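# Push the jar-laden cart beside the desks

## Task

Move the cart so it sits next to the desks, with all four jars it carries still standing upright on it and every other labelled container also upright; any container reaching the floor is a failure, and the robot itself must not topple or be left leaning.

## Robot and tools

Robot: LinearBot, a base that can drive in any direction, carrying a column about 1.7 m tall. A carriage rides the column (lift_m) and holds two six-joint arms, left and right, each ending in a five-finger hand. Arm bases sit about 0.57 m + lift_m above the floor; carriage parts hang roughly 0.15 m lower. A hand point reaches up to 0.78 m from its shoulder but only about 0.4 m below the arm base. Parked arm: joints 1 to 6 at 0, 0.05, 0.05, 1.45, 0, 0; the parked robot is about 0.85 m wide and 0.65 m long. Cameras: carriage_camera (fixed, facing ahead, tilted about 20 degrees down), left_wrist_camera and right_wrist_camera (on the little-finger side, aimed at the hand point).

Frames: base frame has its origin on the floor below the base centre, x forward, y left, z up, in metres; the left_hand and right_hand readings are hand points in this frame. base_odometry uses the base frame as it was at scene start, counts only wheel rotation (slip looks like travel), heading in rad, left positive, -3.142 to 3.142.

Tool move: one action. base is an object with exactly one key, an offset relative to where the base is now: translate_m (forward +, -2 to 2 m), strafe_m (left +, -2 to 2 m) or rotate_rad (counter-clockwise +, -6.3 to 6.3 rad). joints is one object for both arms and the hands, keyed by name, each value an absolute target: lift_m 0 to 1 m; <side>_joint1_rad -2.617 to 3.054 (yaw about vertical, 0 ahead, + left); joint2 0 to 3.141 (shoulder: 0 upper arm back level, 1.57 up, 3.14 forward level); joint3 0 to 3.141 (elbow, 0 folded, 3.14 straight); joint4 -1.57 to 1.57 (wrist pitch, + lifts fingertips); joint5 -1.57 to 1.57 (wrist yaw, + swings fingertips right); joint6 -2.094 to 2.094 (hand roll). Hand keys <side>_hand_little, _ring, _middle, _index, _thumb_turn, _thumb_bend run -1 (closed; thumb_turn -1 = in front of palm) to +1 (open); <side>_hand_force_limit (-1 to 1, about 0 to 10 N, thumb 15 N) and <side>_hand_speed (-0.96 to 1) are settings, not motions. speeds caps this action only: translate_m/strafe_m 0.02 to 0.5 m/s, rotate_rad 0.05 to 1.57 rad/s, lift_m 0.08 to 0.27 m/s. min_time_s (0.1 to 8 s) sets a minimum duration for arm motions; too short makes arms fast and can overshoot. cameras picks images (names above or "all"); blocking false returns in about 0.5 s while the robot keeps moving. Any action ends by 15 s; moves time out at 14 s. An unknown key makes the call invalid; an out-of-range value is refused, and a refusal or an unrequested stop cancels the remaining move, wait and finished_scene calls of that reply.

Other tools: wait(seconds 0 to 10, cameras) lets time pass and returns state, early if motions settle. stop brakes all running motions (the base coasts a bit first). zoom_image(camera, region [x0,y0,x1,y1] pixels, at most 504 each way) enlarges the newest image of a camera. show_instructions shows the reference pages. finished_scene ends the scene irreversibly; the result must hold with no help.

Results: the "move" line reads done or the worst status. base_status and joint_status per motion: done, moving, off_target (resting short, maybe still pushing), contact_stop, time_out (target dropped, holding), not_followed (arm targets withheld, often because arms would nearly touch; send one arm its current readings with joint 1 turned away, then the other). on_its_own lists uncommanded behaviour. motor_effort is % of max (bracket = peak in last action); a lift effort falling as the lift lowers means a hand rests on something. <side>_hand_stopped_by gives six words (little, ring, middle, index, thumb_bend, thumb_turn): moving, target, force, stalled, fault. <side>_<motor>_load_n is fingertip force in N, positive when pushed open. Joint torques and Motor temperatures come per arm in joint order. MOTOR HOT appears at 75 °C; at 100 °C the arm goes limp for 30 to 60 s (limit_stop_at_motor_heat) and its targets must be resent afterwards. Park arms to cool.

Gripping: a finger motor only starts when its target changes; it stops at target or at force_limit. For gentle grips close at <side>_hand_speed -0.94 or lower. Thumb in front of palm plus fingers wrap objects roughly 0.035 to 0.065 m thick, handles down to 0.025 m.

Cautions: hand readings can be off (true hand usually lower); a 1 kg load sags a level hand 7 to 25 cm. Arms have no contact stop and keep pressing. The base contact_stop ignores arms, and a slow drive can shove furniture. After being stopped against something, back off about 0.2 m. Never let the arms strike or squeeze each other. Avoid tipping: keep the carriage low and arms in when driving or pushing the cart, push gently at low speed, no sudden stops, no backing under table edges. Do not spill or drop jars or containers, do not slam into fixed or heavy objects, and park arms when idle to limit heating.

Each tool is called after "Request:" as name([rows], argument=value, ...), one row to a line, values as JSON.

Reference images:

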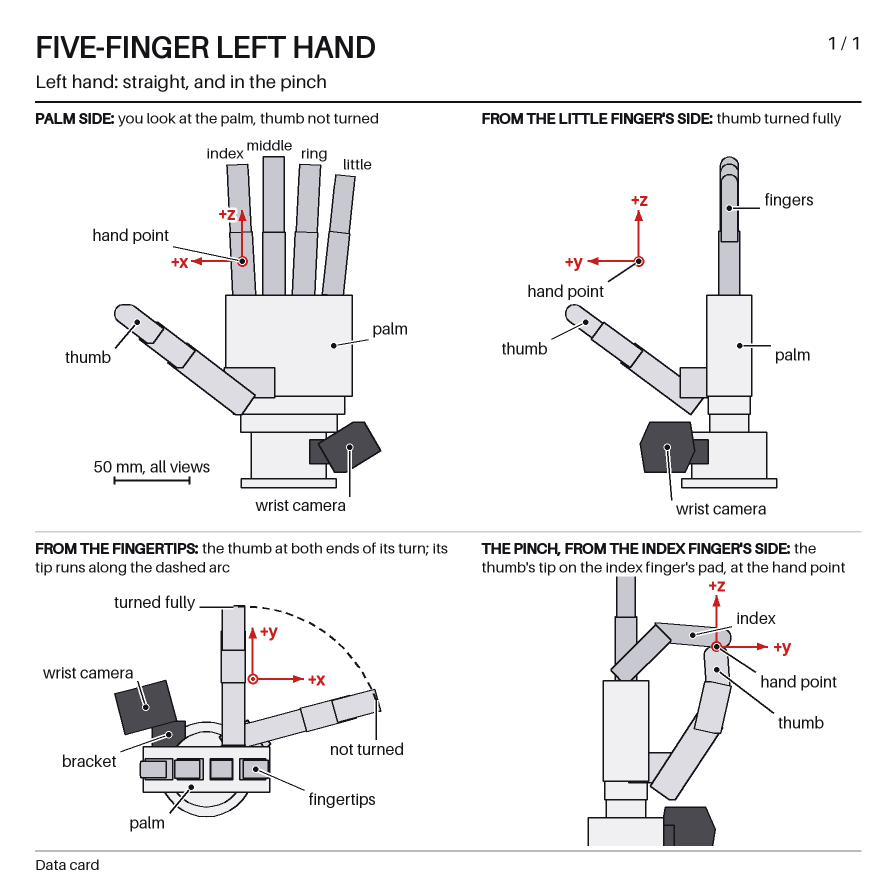

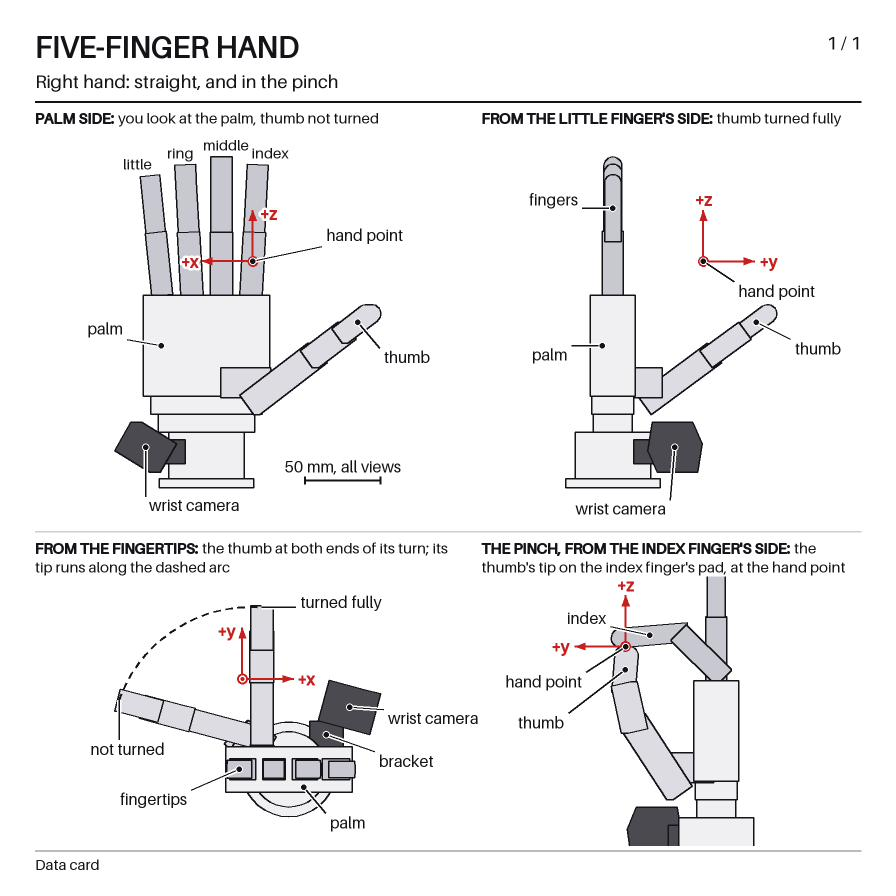

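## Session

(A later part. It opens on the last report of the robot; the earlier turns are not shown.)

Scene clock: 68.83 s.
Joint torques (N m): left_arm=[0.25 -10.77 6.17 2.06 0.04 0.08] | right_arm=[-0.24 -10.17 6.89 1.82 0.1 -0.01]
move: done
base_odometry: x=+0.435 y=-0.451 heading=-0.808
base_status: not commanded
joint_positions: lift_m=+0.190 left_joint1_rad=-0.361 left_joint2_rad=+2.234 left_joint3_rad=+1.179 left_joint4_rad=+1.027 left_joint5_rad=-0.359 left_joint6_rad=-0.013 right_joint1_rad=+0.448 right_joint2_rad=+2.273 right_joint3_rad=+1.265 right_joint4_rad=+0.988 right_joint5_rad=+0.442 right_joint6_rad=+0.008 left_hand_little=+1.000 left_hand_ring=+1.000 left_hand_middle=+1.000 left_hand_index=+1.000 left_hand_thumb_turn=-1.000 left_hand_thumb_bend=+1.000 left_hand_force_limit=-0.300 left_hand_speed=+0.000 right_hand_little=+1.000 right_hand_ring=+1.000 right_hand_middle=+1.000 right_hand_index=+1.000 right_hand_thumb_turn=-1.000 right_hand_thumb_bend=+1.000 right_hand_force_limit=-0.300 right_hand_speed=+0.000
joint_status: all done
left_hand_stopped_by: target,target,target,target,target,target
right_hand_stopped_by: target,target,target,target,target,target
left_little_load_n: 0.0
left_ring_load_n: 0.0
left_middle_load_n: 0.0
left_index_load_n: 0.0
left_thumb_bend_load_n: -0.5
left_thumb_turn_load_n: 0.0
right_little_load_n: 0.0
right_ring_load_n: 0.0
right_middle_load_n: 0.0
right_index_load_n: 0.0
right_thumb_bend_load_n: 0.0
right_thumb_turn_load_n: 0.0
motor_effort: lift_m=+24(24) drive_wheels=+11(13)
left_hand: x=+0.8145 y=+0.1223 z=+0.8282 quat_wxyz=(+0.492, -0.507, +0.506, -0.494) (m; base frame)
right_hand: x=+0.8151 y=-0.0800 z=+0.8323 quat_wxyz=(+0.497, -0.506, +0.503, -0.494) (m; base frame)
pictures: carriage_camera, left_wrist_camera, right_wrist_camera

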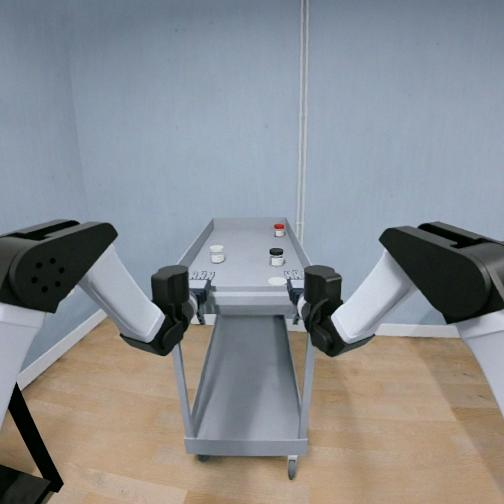

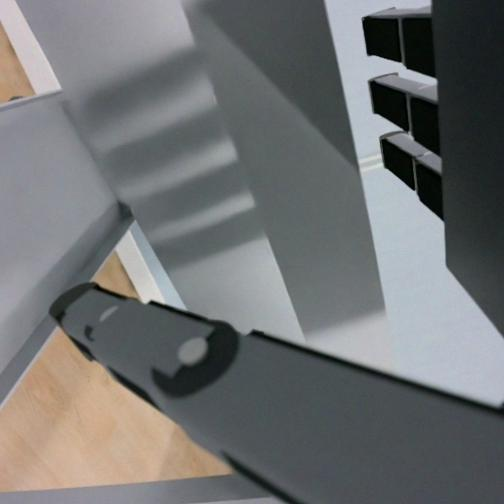

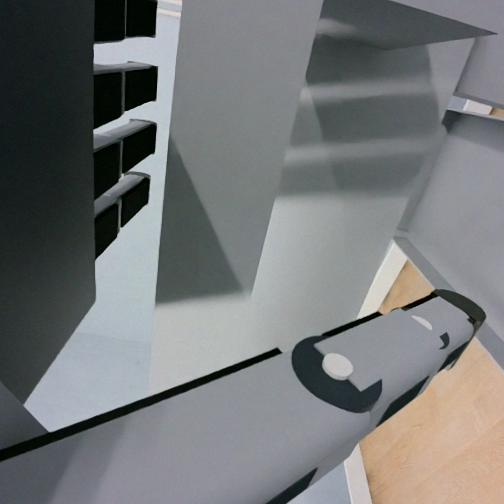

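Request:
move(base={"translate_m": 0.006}, joints={"lift_m":0.196}, speeds={"translate_m": 0.03})

Request:
move(joints={"left_hand_speed":-0.8,"right_hand_speed":-0.8,"left_hand_force_limit":-0.6,"right_hand_force_limit":-0.6,"left_hand_little":-0.4,"left_hand_ring":-0.4,"left_hand_middle":-0.4,"left_hand_index":-0.4,"right_hand_little":-0.4,"right_hand_ring":-0.4,"right_hand_middle":-0.4,"right_hand_index":-0.4}, cameras=["all"])

Request:
zoom_image(camera="carriage_camera", region=[180, 260, 320, 330])

Scene clock: 70.57 s.
Joint torques (N m): left_arm=[0.24 -10.82 6.27 2.01 0.07 0.07] | right_arm=[-0.24 -10.13 6.69 1.79 0.08 0]
move: done
base_odometry: x=+0.439 y=-0.455 heading=-0.809
base_status: done
joint_positions: lift_m=+0.196 left_joint1_rad=-0.362 left_joint2_rad=+2.235 left_joint3_rad=+1.180 left_joint4_rad=+1.030 left_joint5_rad=-0.360 left_joint6_rad=-0.013 right_joint1_rad=+0.448 right_joint2_rad=+2.273 right_joint3_rad=+1.266 right_joint4_rad=+0.991 right_joint5_rad=+0.443 right_joint6_rad=+0.008 left_hand_little=+1.000 left_hand_ring=+1.000 left_hand_middle=+1.000 left_hand_index=+1.000 left_hand_thumb_turn=-1.000 left_hand_thumb_bend=+1.000 left_hand_force_limit=-0.300 left_hand_speed=+0.000 right_hand_little=+1.000 right_hand_ring=+1.000 right_hand_middle=+1.000 right_hand_index=+1.000 right_hand_thumb_turn=-1.000 right_hand_thumb_bend=+1.000 right_hand_force_limit=-0.300 right_hand_speed=+0.000
joint_status: all done
left_hand_stopped_by: target,target,target,target,target,target
right_hand_stopped_by: target,target,target,target,target,target
left_little_load_n: 0.0
left_ring_load_n: 0.0
left_middle_load_n: 0.0
left_index_load_n: 0.0
left_thumb_bend_load_n: 0.0
left_thumb_turn_load_n: 0.0
right_little_load_n: 0.0
right_ring_load_n: -0.5
right_middle_load_n: 0.0
right_index_load_n: 0.0
right_thumb_bend_load_n: 0.0
right_thumb_turn_load_n: 0.0
motor_effort: lift_m=+27(31) drive_wheels=+10(15)
left_hand: x=+0.8147 y=+0.1215 z=+0.8347 quat_wxyz=(+0.493, -0.506, +0.505, -0.495) (m; base frame)
right_hand: x=+0.8156 y=-0.0803 z=+0.8393 quat_wxyz=(+0.498, -0.504, +0.503, -0.495) (m; base frame)
pictures: none

Scene clock: 73.33 s.
Joint torques (N m): left_arm=[0.4 -10.81 5.79 1.88 0.08 0.06] | right_arm=[-0.21 -10.13 6.2 1.46 0.08 0.02]
move: off_target
base_odometry: x=+0.439 y=-0.455 heading=-0.809
base_status: not commanded
joint_positions: lift_m=+0.196 left_joint1_rad=-0.362 left_joint2_rad=+2.235 left_joint3_rad=+1.185 left_joint4_rad=+1.042 left_joint5_rad=-0.361 left_joint6_rad=-0.011 right_joint1_rad=+0.448 right_joint2_rad=+2.273 right_joint3_rad=+1.273 right_joint4_rad=+1.022 right_joint5_rad=+0.443 right_joint6_rad=+0.005 left_hand_little=+0.299 left_hand_ring=+0.337 left_hand_middle=+0.318 left_hand_index=+0.467 left_hand_thumb_turn=-1.000 left_hand_thumb_bend=+1.000 left_hand_force_limit=-0.600 left_hand_speed=-0.800 right_hand_little=+0.188 right_hand_ring=+0.207 right_hand_middle=+0.170 right_hand_index=+0.152 right_hand_thumb_turn=-1.000 right_hand_thumb_bend=+1.000 right_hand_force_limit=-0.600 right_hand_speed=-0.800
joint_status: left_hand_little off_target (ended at +0.299, target -0.400); left_hand_ring off_target (ended at +0.337, target -0.400); left_hand_middle off_target (ended at +0.318, target -0.400); left_hand_index off_target (ended at +0.467, target -0.400); right_hand_little off_target (ended at +0.188, target -0.400); right_hand_ring off_target (ended at +0.207, target -0.400); right_hand_middle off_target (ended at +0.170, target -0.400); right_hand_index off_target (ended at +0.152, target -0.400); the others done
left_hand_stopped_by: force,force,force,force,target,target
right_hand_stopped_by: force,force,force,force,target,target
left_little_load_n: 0.5
left_ring_load_n: 0.0
left_middle_load_n: 0.0
left_index_load_n: 0.0
left_thumb_bend_load_n: 0.0
left_thumb_turn_load_n: 0.0
right_little_load_n: 0.0
right_ring_load_n: 0.0
right_middle_load_n: 0.0
right_index_load_n: 1.5
right_thumb_bend_load_n: 0.0
right_thumb_turn_load_n: -0.5
motor_effort: lift_m=+26(27) drive_wheels=+10(12)
left_hand: x=+0.8165 y=+0.1210 z=+0.8400 quat_wxyz=(+0.496, -0.504, +0.500, -0.500) (m; base frame)
right_hand: x=+0.8187 y=-0.0790 z=+0.8503 quat_wxyz=(+0.510, -0.493, +0.498, -0.500) (m; base frame)
pictures: carriage_camera, left_wrist_camera, right_wrist_camera

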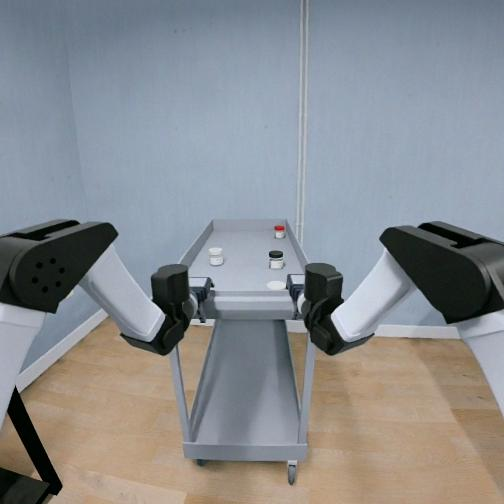

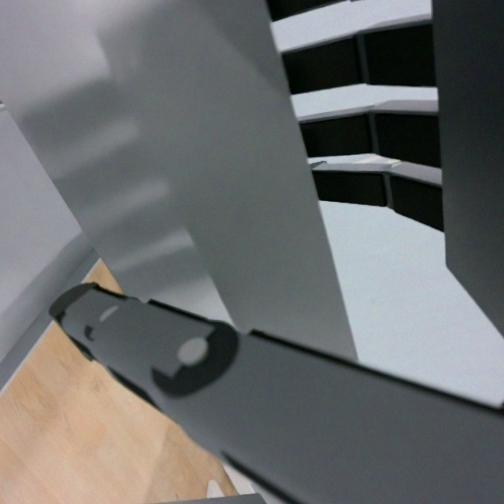

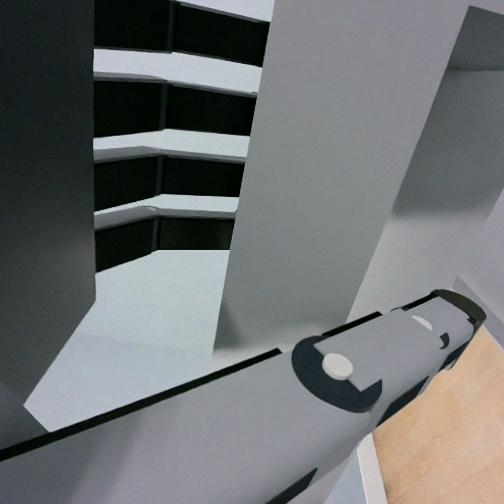

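Scaled by 3.600.

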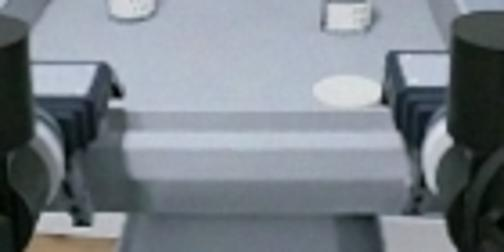

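Request:
move(joints={"left_hand_speed":0,"right_hand_speed":0,"left_hand_little":0.8,"left_hand_ring":0.8,"left_hand_middle":0.8,"left_hand_index":0.8,"right_hand_little":0.8,"right_hand_ring":0.8,"right_hand_middle":0.8,"right_hand_index":0.8})

Request:
move(base={"translate_m": -0.014}, speeds={"translate_m": 0.03})

Request:
move(joints={"left_hand_speed":-0.8,"right_hand_speed":-0.8,"left_hand_force_limit":-0.6,"right_hand_force_limit":-0.6,"left_hand_little":-0.4,"left_hand_ring":-0.4,"left_hand_middle":-0.4,"left_hand_index":-0.4,"right_hand_little":-0.4,"right_hand_ring":-0.4,"right_hand_middle":-0.4,"right_hand_index":-0.4}, cameras=["all"])

Request:
zoom_image(camera="carriage_camera", region=[180, 260, 320, 330])

Scene clock: 74.50 s.
Joint torques (N m): left_arm=[0.44 -10.86 5.79 1.92 0.08 0.06] | right_arm=[-0.23 -10.14 6.22 1.71 0.08 0.04]
move: done
base_odometry: x=+0.439 y=-0.455 heading=-0.809
base_status: not commanded
joint_positions: lift_m=+0.196 left_joint1_rad=-0.362 left_joint2_rad=+2.235 left_joint3_rad=+1.185 left_joint4_rad=+1.037 left_joint5_rad=-0.361 left_joint6_rad=-0.011 right_joint1_rad=+0.448 right_joint2_rad=+2.273 right_joint3_rad=+1.273 right_joint4_rad=+0.998 right_joint5_rad=+0.443 right_joint6_rad=+0.005 left_hand_little=+0.800 left_hand_ring=+0.800 left_hand_middle=+0.800 left_hand_index=+0.800 left_hand_thumb_turn=-1.000 left_hand_thumb_bend=+1.000 left_hand_force_limit=-0.600 left_hand_speed=+0.000 right_hand_little=+0.800 right_hand_ring=+0.800 right_hand_middle=+0.800 right_hand_index=+0.800 right_hand_thumb_turn=-1.000 right_hand_thumb_bend=+1.000 right_hand_force_limit=-0.600 right_hand_speed=+0.000
joint_status: all done
left_hand_stopped_by: target,target,target,target,target,target
right_hand_stopped_by: target,target,target,target,target,target
left_little_load_n: 0.0
left_ring_load_n: 0.0
left_middle_load_n: 0.0
left_index_load_n: 0.0
left_thumb_bend_load_n: 0.0
left_thumb_turn_load_n: 0.0
right_little_load_n: 0.0
right_ring_load_n: 0.0
right_middle_load_n: 0.0
right_index_load_n: 0.0
right_thumb_bend_load_n: 0.0
right_thumb_turn_load_n: 0.0
motor_effort: lift_m=+26(27) drive_wheels=+9(11)
left_hand: x=+0.8163 y=+0.1211 z=+0.8388 quat_wxyz=(+0.495, -0.504, +0.502, -0.499) (m; base frame)
right_hand: x=+0.8175 y=-0.0795 z=+0.8441 quat_wxyz=(+0.502, -0.500, +0.500, -0.497) (m; base frame)
pictures: none

Scene clock: 75.47 s.
Joint torques (N m): left_arm=[0.4 -10.78 5.86 1.99 0.08 0.06] | right_arm=[-0.14 -10.13 6.19 1.75 0.08 0.02]
move: done
base_odometry: x=+0.429 y=-0.445 heading=-0.809
base_status: done
joint_positions: lift_m=+0.196 left_joint1_rad=-0.362 left_joint2_rad=+2.235 left_joint3_rad=+1.185 left_joint4_rad=+1.030 left_joint5_rad=-0.361 left_joint6_rad=-0.011 right_joint1_rad=+0.447 right_joint2_rad=+2.273 right_joint3_rad=+1.273 right_joint4_rad=+0.994 right_joint5_rad=+0.444 right_joint6_rad=+0.005 left_hand_little=+0.800 left_hand_ring=+0.800 left_hand_middle=+0.800 left_hand_index=+0.800 left_hand_thumb_turn=-1.000 left_hand_thumb_bend=+1.000 left_hand_force_limit=-0.600 left_hand_speed=+0.000 right_hand_little=+0.800 right_hand_ring=+0.800 right_hand_middle=+0.800 right_hand_index=+0.800 right_hand_thumb_turn=-1.000 right_hand_thumb_bend=+1.000 right_hand_force_limit=-0.600 right_hand_speed=+0.000
joint_status: not commanded
left_hand_stopped_by: target,target,target,target,target,target
right_hand_stopped_by: target,target,target,target,target,target
left_little_load_n: 0.0
left_ring_load_n: 0.0
left_middle_load_n: 0.0
left_index_load_n: 0.0
left_thumb_bend_load_n: 0.0
left_thumb_turn_load_n: 0.0
right_little_load_n: 0.0
right_ring_load_n: 0.0
right_middle_load_n: 0.0
right_index_load_n: 0.0
right_thumb_bend_load_n: 0.0
right_thumb_turn_load_n: 0.0
motor_effort: lift_m=+26(27) drive_wheels=+1(14)
left_hand: x=+0.8159 y=+0.1213 z=+0.8371 quat_wxyz=(+0.494, -0.505, +0.504, -0.497) (m; base frame)
right_hand: x=+0.8174 y=-0.0803 z=+0.8428 quat_wxyz=(+0.500, -0.502, +0.501, -0.497) (m; base frame)
pictures: none

Scene clock: 77.87 s.
Joint torques (N m): left_arm=[0.43 -10.77 5.63 1.64 0.1 0.03] | right_arm=[-0.13 -10.13 6.2 1.45 0.06 0.01]
Motor temperatures (°C): left_arm=[17 37 36 37 19 22] | right_arm=[23 37 34 38 20 18]
move: off_target
base_odometry: x=+0.429 y=-0.445 heading=-0.809
base_status: not commanded
joint_positions: lift_m=+0.196 left_joint1_rad=-0.362 left_joint2_rad=+2.235 left_joint3_rad=+1.187 left_joint4_rad=+1.064 left_joint5_rad=-0.361 left_joint6_rad=-0.010 right_joint1_rad=+0.447 right_joint2_rad=+2.273 right_joint3_rad=+1.273 right_joint4_rad=+1.024 right_joint5_rad=+0.444 right_joint6_rad=+0.005 left_hand_little=+0.229 left_hand_ring=+0.341 left_hand_middle=+0.359 left_hand_index=+0.321 left_hand_thumb_turn=-1.000 left_hand_thumb_bend=+1.000 left_hand_force_limit=-0.600 left_hand_speed=-0.800 right_hand_little=+0.247 right_hand_ring=+0.359 right_hand_middle=+0.284 right_hand_index=+0.266 right_hand_thumb_turn=-1.000 right_hand_thumb_bend=+1.000 right_hand_force_limit=-0.600 right_hand_speed=-0.800
joint_status: left_hand_little off_target (ended at +0.229, target -0.400); left_hand_ring off_target (ended at +0.341, target -0.400); left_hand_middle off_target (ended at +0.359, target -0.400); left_hand_index off_target (ended at +0.321, target -0.400); right_hand_little off_target (ended at +0.247, target -0.400); right_hand_ring off_target (ended at +0.359, target -0.400); right_hand_middle off_target (ended at +0.284, target -0.400); right_hand_index off_target (ended at +0.266, target -0.400); the others done
left_hand_stopped_by: force,force,force,force,target,target
right_hand_stopped_by: force,force,force,force,target,target
left_little_load_n: 1.5
left_ring_load_n: 0.0
left_middle_load_n: 0.0
left_index_load_n: 0.0
left_thumb_bend_load_n: 0.0
left_thumb_turn_load_n: 0.5
right_little_load_n: 1.5
right_ring_load_n: 0.0
right_middle_load_n: 0.0
right_index_load_n: 0.0
right_thumb_bend_load_n: 0.0
right_thumb_turn_load_n: 0.0
motor_effort: lift_m=+27(27) drive_wheels=-1(4)
left_hand: x=+0.8182 y=+0.1206 z=+0.8468 quat_wxyz=(+0.500, -0.500, +0.493, -0.508) (m; base frame)
right_hand: x=+0.8190 y=-0.0795 z=+0.8510 quat_wxyz=(+0.510, -0.491, +0.497, -0.501) (m; base frame)
pictures: carriage_camera, left_wrist_camera, right_wrist_camera

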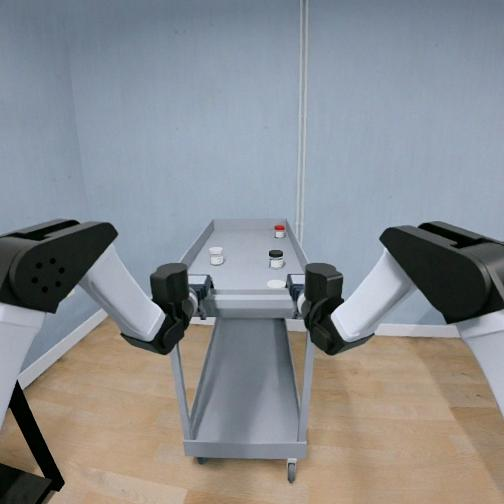

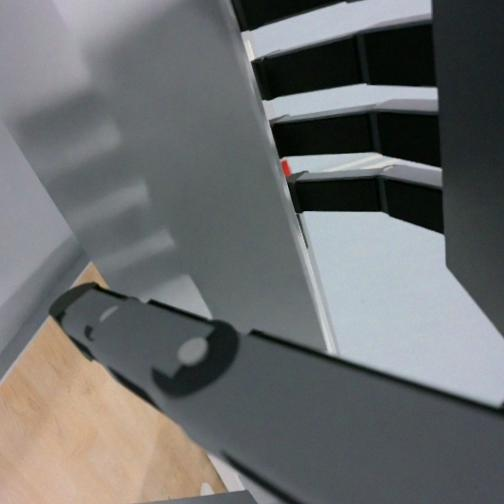

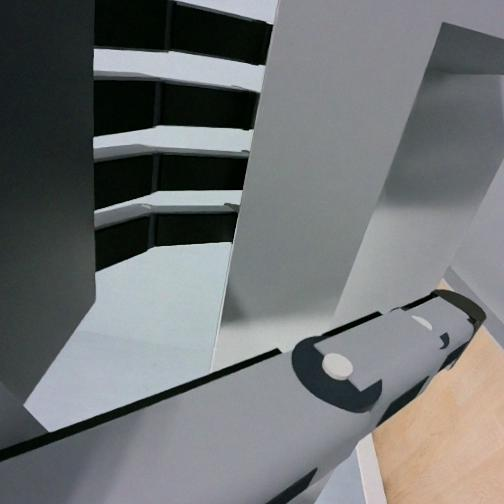

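Scaled by 3.600.

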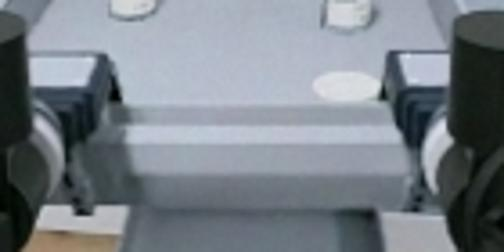

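Request:
move(joints={"left_hand_speed":0,"right_hand_speed":0,"left_hand_little":0.9,"left_hand_ring":0.9,"left_hand_middle":0.9,"left_hand_index":0.9,"right_hand_little":0.9,"right_hand_ring":0.9,"right_hand_middle":0.9,"right_hand_index":0.9})

Request:
move(base={"translate_m": -0.015}, speeds={"translate_m": 0.03})

Request:
move(joints={"left_hand_speed":-0.8,"right_hand_speed":-0.8,"left_hand_force_limit":-0.6,"right_hand_force_limit":-0.6,"left_hand_little":-0.4,"left_hand_ring":-0.4,"left_hand_middle":-0.4,"left_hand_index":-0.4,"right_hand_little":-0.4,"right_hand_ring":-0.4,"right_hand_middle":-0.4,"right_hand_index":-0.4}, cameras=["all"])

Request:
zoom_image(camera="carriage_camera", region=[190, 265, 240, 325])

Scene clock: 78.87 s.
Joint torques (N m): left_arm=[0.4 -10.77 5.67 1.93 0.09 0.04] | right_arm=[-0.16 -10.1 6.23 1.7 0.08 0.02]
move: done
base_odometry: x=+0.429 y=-0.445 heading=-0.809
base_status: not commanded
joint_positions: lift_m=+0.196 left_joint1_rad=-0.362 left_joint2_rad=+2.235 left_joint3_rad=+1.187 left_joint4_rad=+1.037 left_joint5_rad=-0.361 left_joint6_rad=-0.010 right_joint1_rad=+0.447 right_joint2_rad=+2.273 right_joint3_rad=+1.273 right_joint4_rad=+0.998 right_joint5_rad=+0.444 right_joint6_rad=+0.005 left_hand_little=+0.900 left_hand_ring=+0.900 left_hand_middle=+0.900 left_hand_index=+0.900 left_hand_thumb_turn=-1.000 left_hand_thumb_bend=+1.000 left_hand_force_limit=-0.600 left_hand_speed=+0.000 right_hand_little=+0.900 right_hand_ring=+0.900 right_hand_middle=+0.900 right_hand_index=+0.900 right_hand_thumb_turn=-1.000 right_hand_thumb_bend=+1.000 right_hand_force_limit=-0.600 right_hand_speed=+0.000
joint_status: all done
left_hand_stopped_by: target,target,target,target,target,target
right_hand_stopped_by: target,target,target,target,target,target
left_little_load_n: 0.0
left_ring_load_n: 0.0
left_middle_load_n: 0.0
left_index_load_n: 0.0
left_thumb_bend_load_n: 0.0
left_thumb_turn_load_n: 0.0
right_little_load_n: 0.0
right_ring_load_n: 0.0
right_middle_load_n: 0.0
right_index_load_n: 0.0
right_thumb_bend_load_n: 0.0
right_thumb_turn_load_n: 0.0
motor_effort: lift_m=+27(27) drive_wheels=-1(3)
left_hand: x=+0.8168 y=+0.1211 z=+0.8397 quat_wxyz=(+0.496, -0.504, +0.501, -0.499) (m; base frame)
right_hand: x=+0.8177 y=-0.0802 z=+0.8441 quat_wxyz=(+0.501, -0.500, +0.501, -0.498) (m; base frame)
pictures: none

Scene clock: 79.87 s.
Joint torques (N m): left_arm=[0.35 -10.84 5.75 2 0.08 0.04] | right_arm=[-0.14 -10.11 6.22 1.78 0.08 0.04]
move: done
base_odometry: x=+0.419 y=-0.434 heading=-0.807
base_status: done
joint_positions: lift_m=+0.196 left_joint1_rad=-0.362 left_joint2_rad=+2.235 left_joint3_rad=+1.187 left_joint4_rad=+1.030 left_joint5_rad=-0.361 left_joint6_rad=-0.010 right_joint1_rad=+0.447 right_joint2_rad=+2.273 right_joint3_rad=+1.273 right_joint4_rad=+0.993 right_joint5_rad=+0.444 right_joint6_rad=+0.005 left_hand_little=+0.900 left_hand_ring=+0.900 left_hand_middle=+0.900 left_hand_index=+0.900 left_hand_thumb_turn=-1.000 left_hand_thumb_bend=+1.000 left_hand_force_limit=-0.600 left_hand_speed=+0.000 right_hand_little=+0.900 right_hand_ring=+0.900 right_hand_middle=+0.900 right_hand_index=+0.900 right_hand_thumb_turn=-1.000 right_hand_thumb_bend=+1.000 right_hand_force_limit=-0.600 right_hand_speed=+0.000
joint_status: not commanded
left_hand_stopped_by: target,target,target,target,target,target
right_hand_stopped_by: target,target,target,target,target,target
left_little_load_n: 0.0
left_ring_load_n: 0.0
left_middle_load_n: 0.0
left_index_load_n: 0.0
left_thumb_bend_load_n: 0.0
left_thumb_turn_load_n: 0.0
right_little_load_n: 0.0
right_ring_load_n: 0.0
right_middle_load_n: 0.0
right_index_load_n: 0.0
right_thumb_bend_load_n: 0.0
right_thumb_turn_load_n: 0.0
motor_effort: lift_m=+27(27) drive_wheels=-11(12)
left_hand: x=+0.8163 y=+0.1213 z=+0.8379 quat_wxyz=(+0.495, -0.505, +0.503, -0.497) (m; base frame)
right_hand: x=+0.8174 y=-0.0803 z=+0.8427 quat_wxyz=(+0.500, -0.502, +0.501, -0.497) (m; base frame)
pictures: none

Scene clock: 82.47 s.
Joint torques (N m): left_arm=[0.39 -10.82 5.64 1.79 0.06 0.05] | right_arm=[-0.16 -10.15 6.19 1.56 0.06 0.01]
move: off_target
base_odometry: x=+0.419 y=-0.434 heading=-0.807
base_status: not commanded
joint_positions: lift_m=+0.196 left_joint1_rad=-0.362 left_joint2_rad=+2.235 left_joint3_rad=+1.187 left_joint4_rad=+1.050 left_joint5_rad=-0.359 left_joint6_rad=-0.010 right_joint1_rad=+0.447 right_joint2_rad=+2.273 right_joint3_rad=+1.273 right_joint4_rad=+1.015 right_joint5_rad=+0.444 right_joint6_rad=+0.005 left_hand_little=-0.041 left_hand_ring=+0.440 left_hand_middle=+0.569 left_hand_index=+0.532 left_hand_thumb_turn=-1.000 left_hand_thumb_bend=+1.000 left_hand_force_limit=-0.600 left_hand_speed=-0.800 right_hand_little=-0.152 right_hand_ring=+0.477 right_hand_middle=+0.496 right_hand_index=+0.404 right_hand_thumb_turn=-1.000 right_hand_thumb_bend=+1.000 right_hand_force_limit=-0.600 right_hand_speed=-0.800
joint_status: left_hand_little off_target (ended at -0.041, target -0.400); left_hand_ring off_target (ended at +0.440, target -0.400); left_hand_middle off_target (ended at +0.569, target -0.400); left_hand_index off_target (ended at +0.532, target -0.400); right_hand_little off_target (ended at -0.152, target -0.400); right_hand_ring off_target (ended at +0.477, target -0.400); right_hand_middle off_target (ended at +0.496, target -0.400); right_hand_index off_target (ended at +0.404, target -0.400); the others done
left_hand_stopped_by: force,force,force,force,target,target
right_hand_stopped_by: force,force,force,force,target,target
left_little_load_n: 2.5
left_ring_load_n: 0.0
left_middle_load_n: 0.0
left_index_load_n: 0.0
left_thumb_bend_load_n: 0.0
left_thumb_turn_load_n: 0.0
right_little_load_n: 1.0
right_ring_load_n: 0.0
right_middle_load_n: -0.5
right_index_load_n: 0.5
right_thumb_bend_load_n: 0.5
right_thumb_turn_load_n: 0.0
motor_effort: lift_m=+27(27) drive_wheels=-8(12)
left_hand: x=+0.8174 y=+0.1203 z=+0.8429 quat_wxyz=(+0.497, -0.501, +0.498, -0.504) (m; base frame)
right_hand: x=+0.8186 y=-0.0797 z=+0.8486 quat_wxyz=(+0.507, -0.494, +0.499, -0.500) (m; base frame)
pictures: carriage_camera, left_wrist_camera, right_wrist_camera

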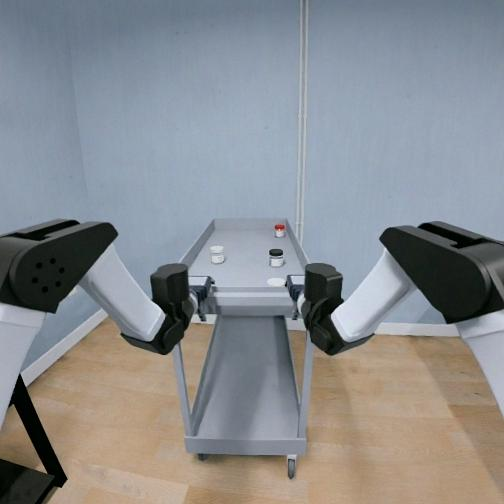

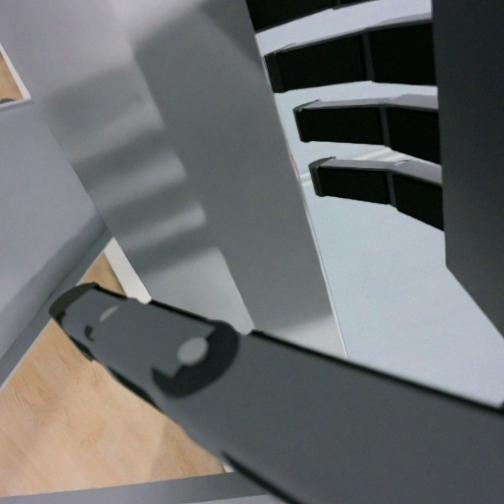

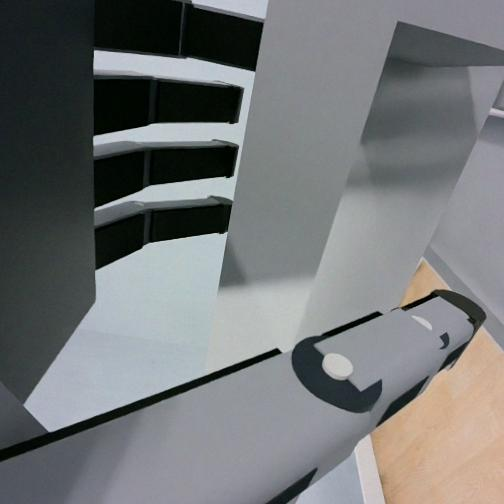

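Scaled by 8.400.

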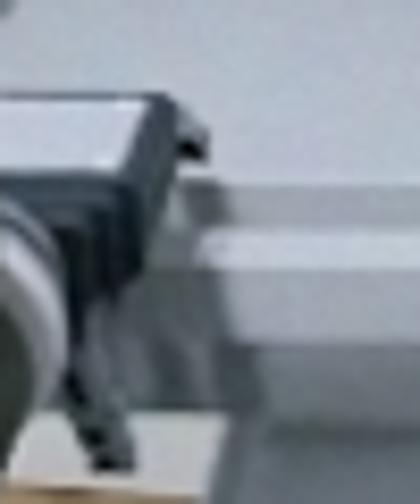

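Request:
move(joints={"left_hand_speed":0,"right_hand_speed":0,"left_hand_little":1,"left_hand_ring":1,"left_hand_middle":1,"left_hand_index":1,"right_hand_little":1,"right_hand_ring":1,"right_hand_middle":1,"right_hand_index":1})

Request:
move(base={"translate_m": -0.017}, speeds={"translate_m": 0.03})

Request:
move(joints={"left_hand_speed":-0.8,"right_hand_speed":-0.8,"left_hand_force_limit":-0.6,"right_hand_force_limit":-0.6,"left_hand_little":-0.4,"left_hand_ring":-0.4,"left_hand_middle":-0.4,"left_hand_index":-0.4,"right_hand_little":-0.4,"right_hand_ring":-0.4,"right_hand_middle":-0.4,"right_hand_index":-0.4}, cameras=["all"])

Request:
zoom_image(camera="carriage_camera", region=[190, 265, 240, 325])

Scene clock: 83.83 s.
Joint torques (N m): left_arm=[0.36 -10.82 5.61 1.94 0.07 0.04] | right_arm=[-0.4 -10.19 6.19 1.72 0.02 0.03]
move: done
base_odometry: x=+0.419 y=-0.434 heading=-0.807
base_status: not commanded
joint_positions: lift_m=+0.196 left_joint1_rad=-0.362 left_joint2_rad=+2.235 left_joint3_rad=+1.187 left_joint4_rad=+1.036 left_joint5_rad=-0.359 left_joint6_rad=-0.010 right_joint1_rad=+0.450 right_joint2_rad=+2.273 right_joint3_rad=+1.273 right_joint4_rad=+0.997 right_joint5_rad=+0.448 right_joint6_rad=+0.004 left_hand_little=+1.000 left_hand_ring=+1.000 left_hand_middle=+1.000 left_hand_index=+1.000 left_hand_thumb_turn=-1.000 left_hand_thumb_bend=+1.000 left_hand_force_limit=-0.600 left_hand_speed=+0.000 right_hand_little=+1.000 right_hand_ring=+1.000 right_hand_middle=+1.000 right_hand_index=+1.000 right_hand_thumb_turn=-1.000 right_hand_thumb_bend=+1.000 right_hand_force_limit=-0.600 right_hand_speed=+0.000
joint_status: all done
left_hand_stopped_by: target,target,target,target,target,target
right_hand_stopped_by: target,target,target,target,target,target
left_little_load_n: 0.0
left_ring_load_n: 0.0
left_middle_load_n: 0.0
left_index_load_n: 0.0
left_thumb_bend_load_n: 0.0
left_thumb_turn_load_n: 0.0
right_little_load_n: 0.0
right_ring_load_n: 0.0
right_middle_load_n: 0.0
right_index_load_n: 0.0
right_thumb_bend_load_n: 0.0
right_thumb_turn_load_n: 0.0
motor_effort: lift_m=+27(27) drive_wheels=-7(11)
left_hand: x=+0.8166 y=+0.1206 z=+0.8393 quat_wxyz=(+0.495, -0.503, +0.502, -0.499) (m; base frame)
right_hand: x=+0.8170 y=-0.0791 z=+0.8437 quat_wxyz=(+0.500, -0.501, +0.501, -0.498) (m; base frame)
pictures: none

Scene clock: 84.90 s.
Joint torques (N m): left_arm=[0.27 -10.84 5.55 1.96 0.06 0.05] | right_arm=[-0.43 -10.21 6.24 1.74 0.03 0.03]
move: done
base_odometry: x=+0.407 y=-0.422 heading=-0.806
base_status: done
joint_positions: lift_m=+0.196 left_joint1_rad=-0.362 left_joint2_rad=+2.235 left_joint3_rad=+1.187 left_joint4_rad=+1.031 left_joint5_rad=-0.359 left_joint6_rad=-0.010 right_joint1_rad=+0.450 right_joint2_rad=+2.273 right_joint3_rad=+1.273 right_joint4_rad=+0.994 right_joint5_rad=+0.448 right_joint6_rad=+0.004 left_hand_little=+1.000 left_hand_ring=+1.000 left_hand_middle=+1.000 left_hand_index=+1.000 left_hand_thumb_turn=-1.000 left_hand_thumb_bend=+1.000 left_hand_force_limit=-0.600 left_hand_speed=+0.000 right_hand_little=+1.000 right_hand_ring=+1.000 right_hand_middle=+1.000 right_hand_index=+1.000 right_hand_thumb_turn=-1.000 right_hand_thumb_bend=+1.000 right_hand_force_limit=-0.600 right_hand_speed=+0.000
joint_status: not commanded
left_hand_stopped_by: target,target,target,target,target,target
right_hand_stopped_by: target,target,target,target,target,target
left_little_load_n: 0.0
left_ring_load_n: 0.0
left_middle_load_n: 0.0
left_index_load_n: 0.0
left_thumb_bend_load_n: 0.0
left_thumb_turn_load_n: 0.0
right_little_load_n: 0.0
right_ring_load_n: -0.5
right_middle_load_n: 0.0
right_index_load_n: 0.0
right_thumb_bend_load_n: 0.0
right_thumb_turn_load_n: 0.0
motor_effort: lift_m=+26(27) drive_wheels=-10(15)
left_hand: x=+0.8163 y=+0.1209 z=+0.8380 quat_wxyz=(+0.494, -0.504, +0.504, -0.497) (m; base frame)
right_hand: x=+0.8168 y=-0.0792 z=+0.8428 quat_wxyz=(+0.499, -0.502, +0.501, -0.498) (m; base frame)
pictures: none

Scene clock: 87.67 s.
Joint torques (N m): left_arm=[0.38 -10.78 5.7 1.92 0.08 0.03] | right_arm=[-0.42 -10.18 6.3 1.67 0.08 0.03]
move: off_target
base_odometry: x=+0.407 y=-0.422 heading=-0.806
base_status: not commanded
joint_positions: lift_m=+0.196 left_joint1_rad=-0.362 left_joint2_rad=+2.235 left_joint3_rad=+1.187 left_joint4_rad=+1.037 left_joint5_rad=-0.363 left_joint6_rad=-0.009 right_joint1_rad=+0.450 right_joint2_rad=+2.273 right_joint3_rad=+1.273 right_joint4_rad=+1.002 right_joint5_rad=+0.442 right_joint6_rad=+0.004 left_hand_little=+0.225 left_hand_ring=+0.244 left_hand_middle=+0.133 left_hand_index=+0.115 left_hand_thumb_turn=-1.000 left_hand_thumb_bend=+1.000 left_hand_force_limit=-0.600 left_hand_speed=-0.800 right_hand_little=-0.200 right_hand_ring=-0.163 right_hand_middle=-0.127 right_hand_index=+0.040 right_hand_thumb_turn=-1.000 right_hand_thumb_bend=+1.000 right_hand_force_limit=-0.600 right_hand_speed=-0.800
joint_status: left_hand_little off_target (ended at +0.225, target -0.400); left_hand_ring off_target (ended at +0.244, target -0.400); left_hand_middle off_target (ended at +0.133, target -0.400); left_hand_index off_target (ended at +0.115, target -0.400); right_hand_little off_target (ended at -0.200, target -0.400); right_hand_ring off_target (ended at -0.163, target -0.400); right_hand_middle off_target (ended at -0.127, target -0.400); right_hand_index off_target (ended at +0.040, target -0.400); the others done
left_hand_stopped_by: force,force,force,force,target,target
right_hand_stopped_by: force,force,force,force,target,target
left_little_load_n: 0.0
left_ring_load_n: 0.0
left_middle_load_n: 0.0
left_index_load_n: 0.0
left_thumb_bend_load_n: 0.0
left_thumb_turn_load_n: 0.0
right_little_load_n: 0.5
right_ring_load_n: 0.0
right_middle_load_n: 0.0
right_index_load_n: 0.0
right_thumb_bend_load_n: 0.0
right_thumb_turn_load_n: 0.0
motor_effort: lift_m=+26(27) drive_wheels=-10(13)
left_hand: x=+0.8168 y=+0.1214 z=+0.8396 quat_wxyz=(+0.496, -0.504, +0.501, -0.499) (m; base frame)
right_hand: x=+0.8170 y=-0.0777 z=+0.8449 quat_wxyz=(+0.504, -0.501, +0.499, -0.497) (m; base frame)
pictures: carriage_camera, left_wrist_camera, right_wrist_camera

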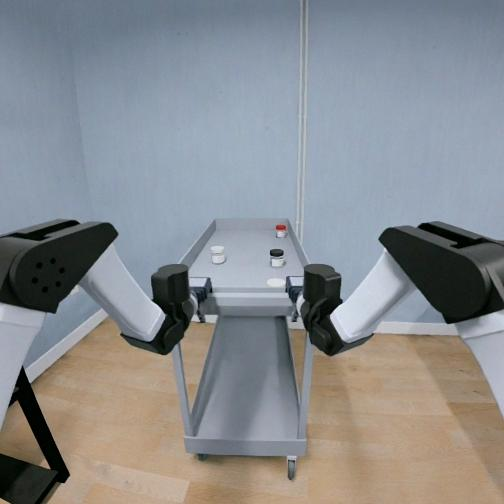

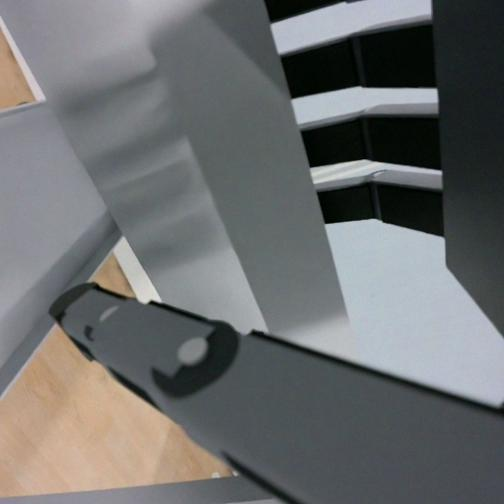

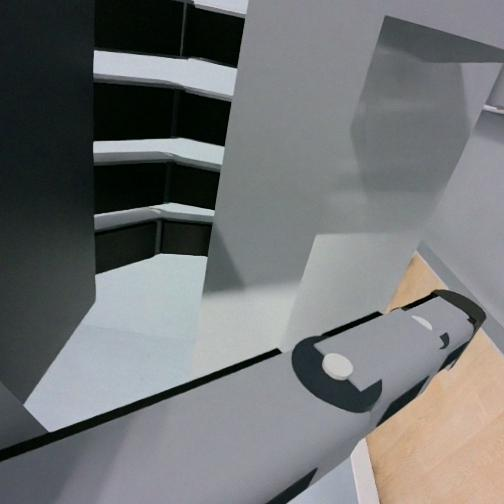

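Scaled by 8.400.

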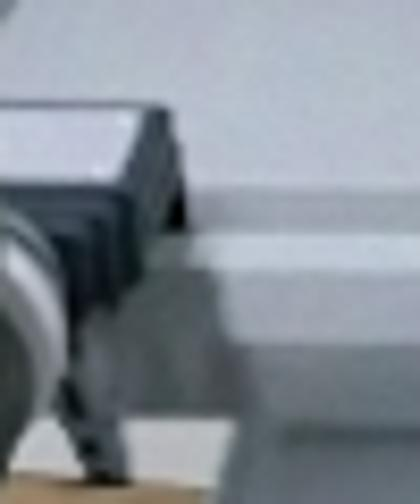

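Request:
move(joints={"left_hand_force_limit":-0.2,"right_hand_force_limit":-0.2,"left_hand_little":-0.7,"left_hand_ring":-0.7,"left_hand_middle":-0.7,"left_hand_index":-0.7,"right_hand_little":-0.7,"right_hand_ring":-0.7,"right_hand_middle":-0.7,"right_hand_index":-0.7,"left_hand_thumb_bend":-0.5,"right_hand_thumb_bend":-0.5}, cameras=["all"])

Request:
zoom_image(camera="carriage_camera", region=[180, 260, 320, 330])

Scene clock: 93.30 s.
Joint torques (N m): left_arm=[0.25 -10.82 5.56 2.15 -0.11 -0.2] | right_arm=[-0.54 -10.17 6.23 2.16 -0.01 0.04]
move: off_target
base_odometry: x=+0.407 y=-0.422 heading=-0.806
base_status: not commanded
joint_positions: lift_m=+0.196 left_joint1_rad=-0.361 left_joint2_rad=+2.235 left_joint3_rad=+1.188 left_joint4_rad=+1.013 left_joint5_rad=-0.343 left_joint6_rad=+0.011 right_joint1_rad=+0.452 right_joint2_rad=+2.273 right_joint3_rad=+1.273 right_joint4_rad=+0.951 right_joint5_rad=+0.453 right_joint6_rad=+0.003 left_hand_little=-0.438 left_hand_ring=-0.400 left_hand_middle=-0.382 left_hand_index=-0.159 left_hand_thumb_turn=-1.000 left_hand_thumb_bend=+0.405 left_hand_force_limit=-0.200 left_hand_speed=-0.800 right_hand_little=-0.215 right_hand_ring=-0.215 right_hand_middle=-0.216 right_hand_index=-0.511 right_hand_thumb_turn=-1.000 right_hand_thumb_bend=+0.338 right_hand_force_limit=-0.200 right_hand_speed=-0.800
joint_status: left_hand_little off_target (ended at -0.438, target -0.700); left_hand_ring off_target (ended at -0.400, target -0.700); left_hand_middle off_target (ended at -0.382, target -0.700); left_hand_index off_target (ended at -0.159, target -0.700); left_hand_thumb_bend off_target (ended at +0.405, target -0.500); right_hand_little off_target (ended at -0.215, target -0.700); right_hand_ring off_target (ended at -0.215, target -0.700); right_hand_middle off_target (ended at -0.216, target -0.700); right_hand_index off_target (ended at -0.511, target -0.700); right_hand_thumb_bend off_target (ended at +0.338, target -0.500); the others done
left_hand_stopped_by: force,force,force,force,force,target
right_hand_stopped_by: force,force,force,force,force,target
left_little_load_n: 7.5
left_ring_load_n: 4.5
left_middle_load_n: 0.5
left_index_load_n: 0.0
left_thumb_bend_load_n: 6.0
left_thumb_turn_load_n: 1.5
right_little_load_n: -0.5
right_ring_load_n: 0.0
right_middle_load_n: 0.0
right_index_load_n: 0.5
right_thumb_bend_load_n: 6.5
right_thumb_turn_load_n: 0.5
motor_effort: lift_m=+27(27) drive_wheels=-11(14)
left_hand: x=+0.8152 y=+0.1200 z=+0.8332 quat_wxyz=(+0.493, -0.498, +0.518, -0.491) (m; base frame)
right_hand: x=+0.8140 y=-0.0804 z=+0.8317 quat_wxyz=(+0.484, -0.515, +0.506, -0.494) (m; base frame)
pictures: carriage_camera, left_wrist_camera, right_wrist_camera

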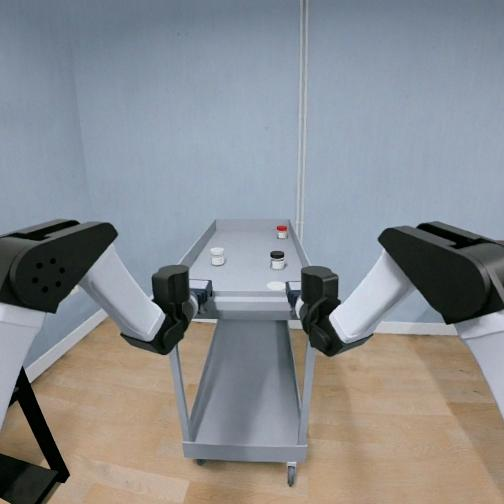

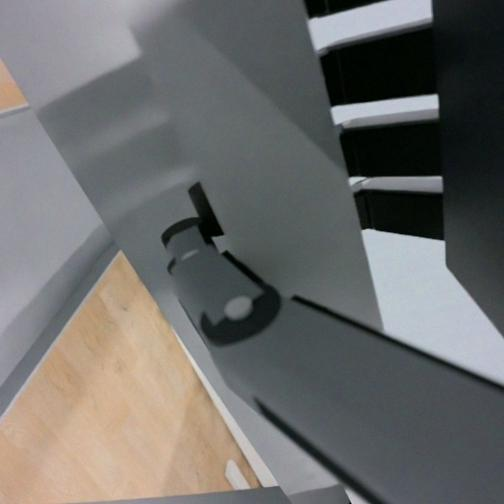

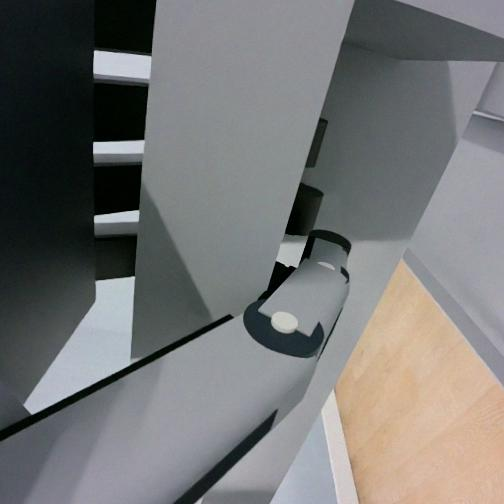

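Scaled by 3.600.

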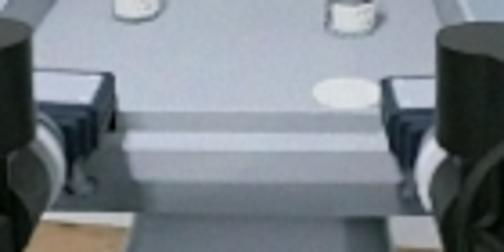

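Request:
move(base={"translate_m": -0.1}, speeds={"translate_m": 0.04}, cameras=["all"])

Scene clock: 96.43 s.
Joint torques (N m): left_arm=[0.01 -10.78 5.63 2.18 -0.15 -0.2] | right_arm=[-0.75 -10.15 6.22 2.19 -0.03 0.04]
move: done
base_odometry: x=+0.338 y=-0.350 heading=-0.808
base_status: done
joint_positions: lift_m=+0.196 left_joint1_rad=-0.358 left_joint2_rad=+2.235 left_joint3_rad=+1.188 left_joint4_rad=+1.009 left_joint5_rad=-0.339 left_joint6_rad=+0.011 right_joint1_rad=+0.454 right_joint2_rad=+2.273 right_joint3_rad=+1.273 right_joint4_rad=+0.949 right_joint5_rad=+0.454 right_joint6_rad=+0.002 left_hand_little=-0.438 left_hand_ring=-0.401 left_hand_middle=-0.382 left_hand_index=-0.159 left_hand_thumb_turn=-1.000 left_hand_thumb_bend=+0.405 left_hand_force_limit=-0.200 left_hand_speed=-0.800 right_hand_little=-0.215 right_hand_ring=-0.215 right_hand_middle=-0.216 right_hand_index=-0.511 right_hand_thumb_turn=-1.000 right_hand_thumb_bend=+0.338 right_hand_force_limit=-0.200 right_hand_speed=-0.800
joint_status: not commanded
left_hand_stopped_by: force,force,force,force,force,target
right_hand_stopped_by: force,force,force,force,force,target
left_little_load_n: 4.5
left_ring_load_n: 1.0
left_middle_load_n: 0.5
left_index_load_n: 0.0
left_thumb_bend_load_n: 5.5
left_thumb_turn_load_n: 1.0
right_little_load_n: 0.0
right_ring_load_n: 0.0
right_middle_load_n: 0.0
right_index_load_n: 0.5
right_thumb_bend_load_n: 6.5
right_thumb_turn_load_n: 1.0
motor_effort: lift_m=+26(27) drive_wheels=+10(17)
left_hand: x=+0.8154 y=+0.1213 z=+0.8321 quat_wxyz=(+0.492, -0.498, +0.519, -0.490) (m; base frame)
right_hand: x=+0.8132 y=-0.0792 z=+0.8310 quat_wxyz=(+0.483, -0.517, +0.506, -0.493) (m; base frame)
pictures: carriage_camera, left_wrist_camera, right_wrist_camera

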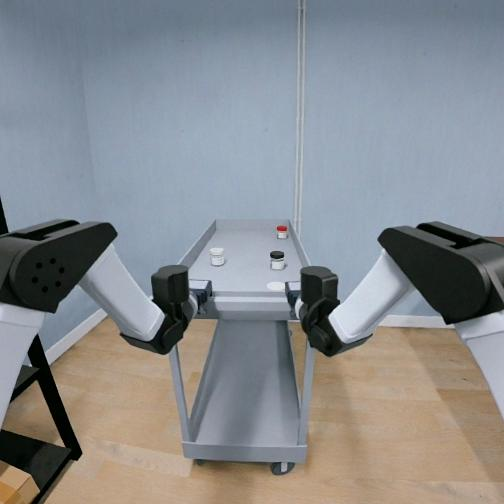

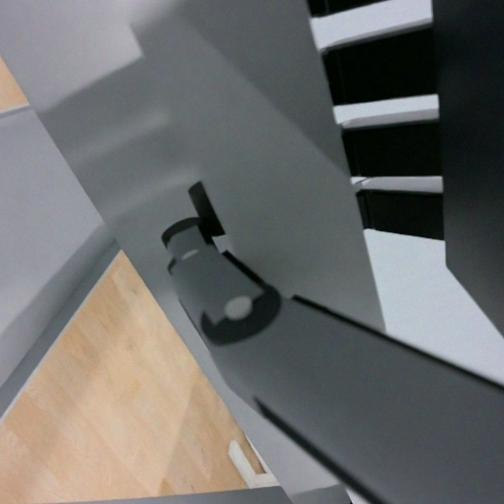

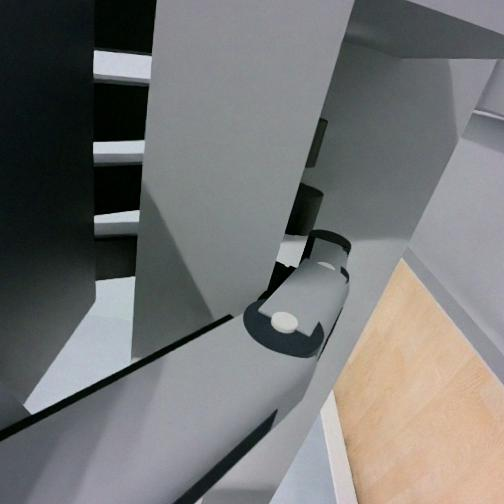

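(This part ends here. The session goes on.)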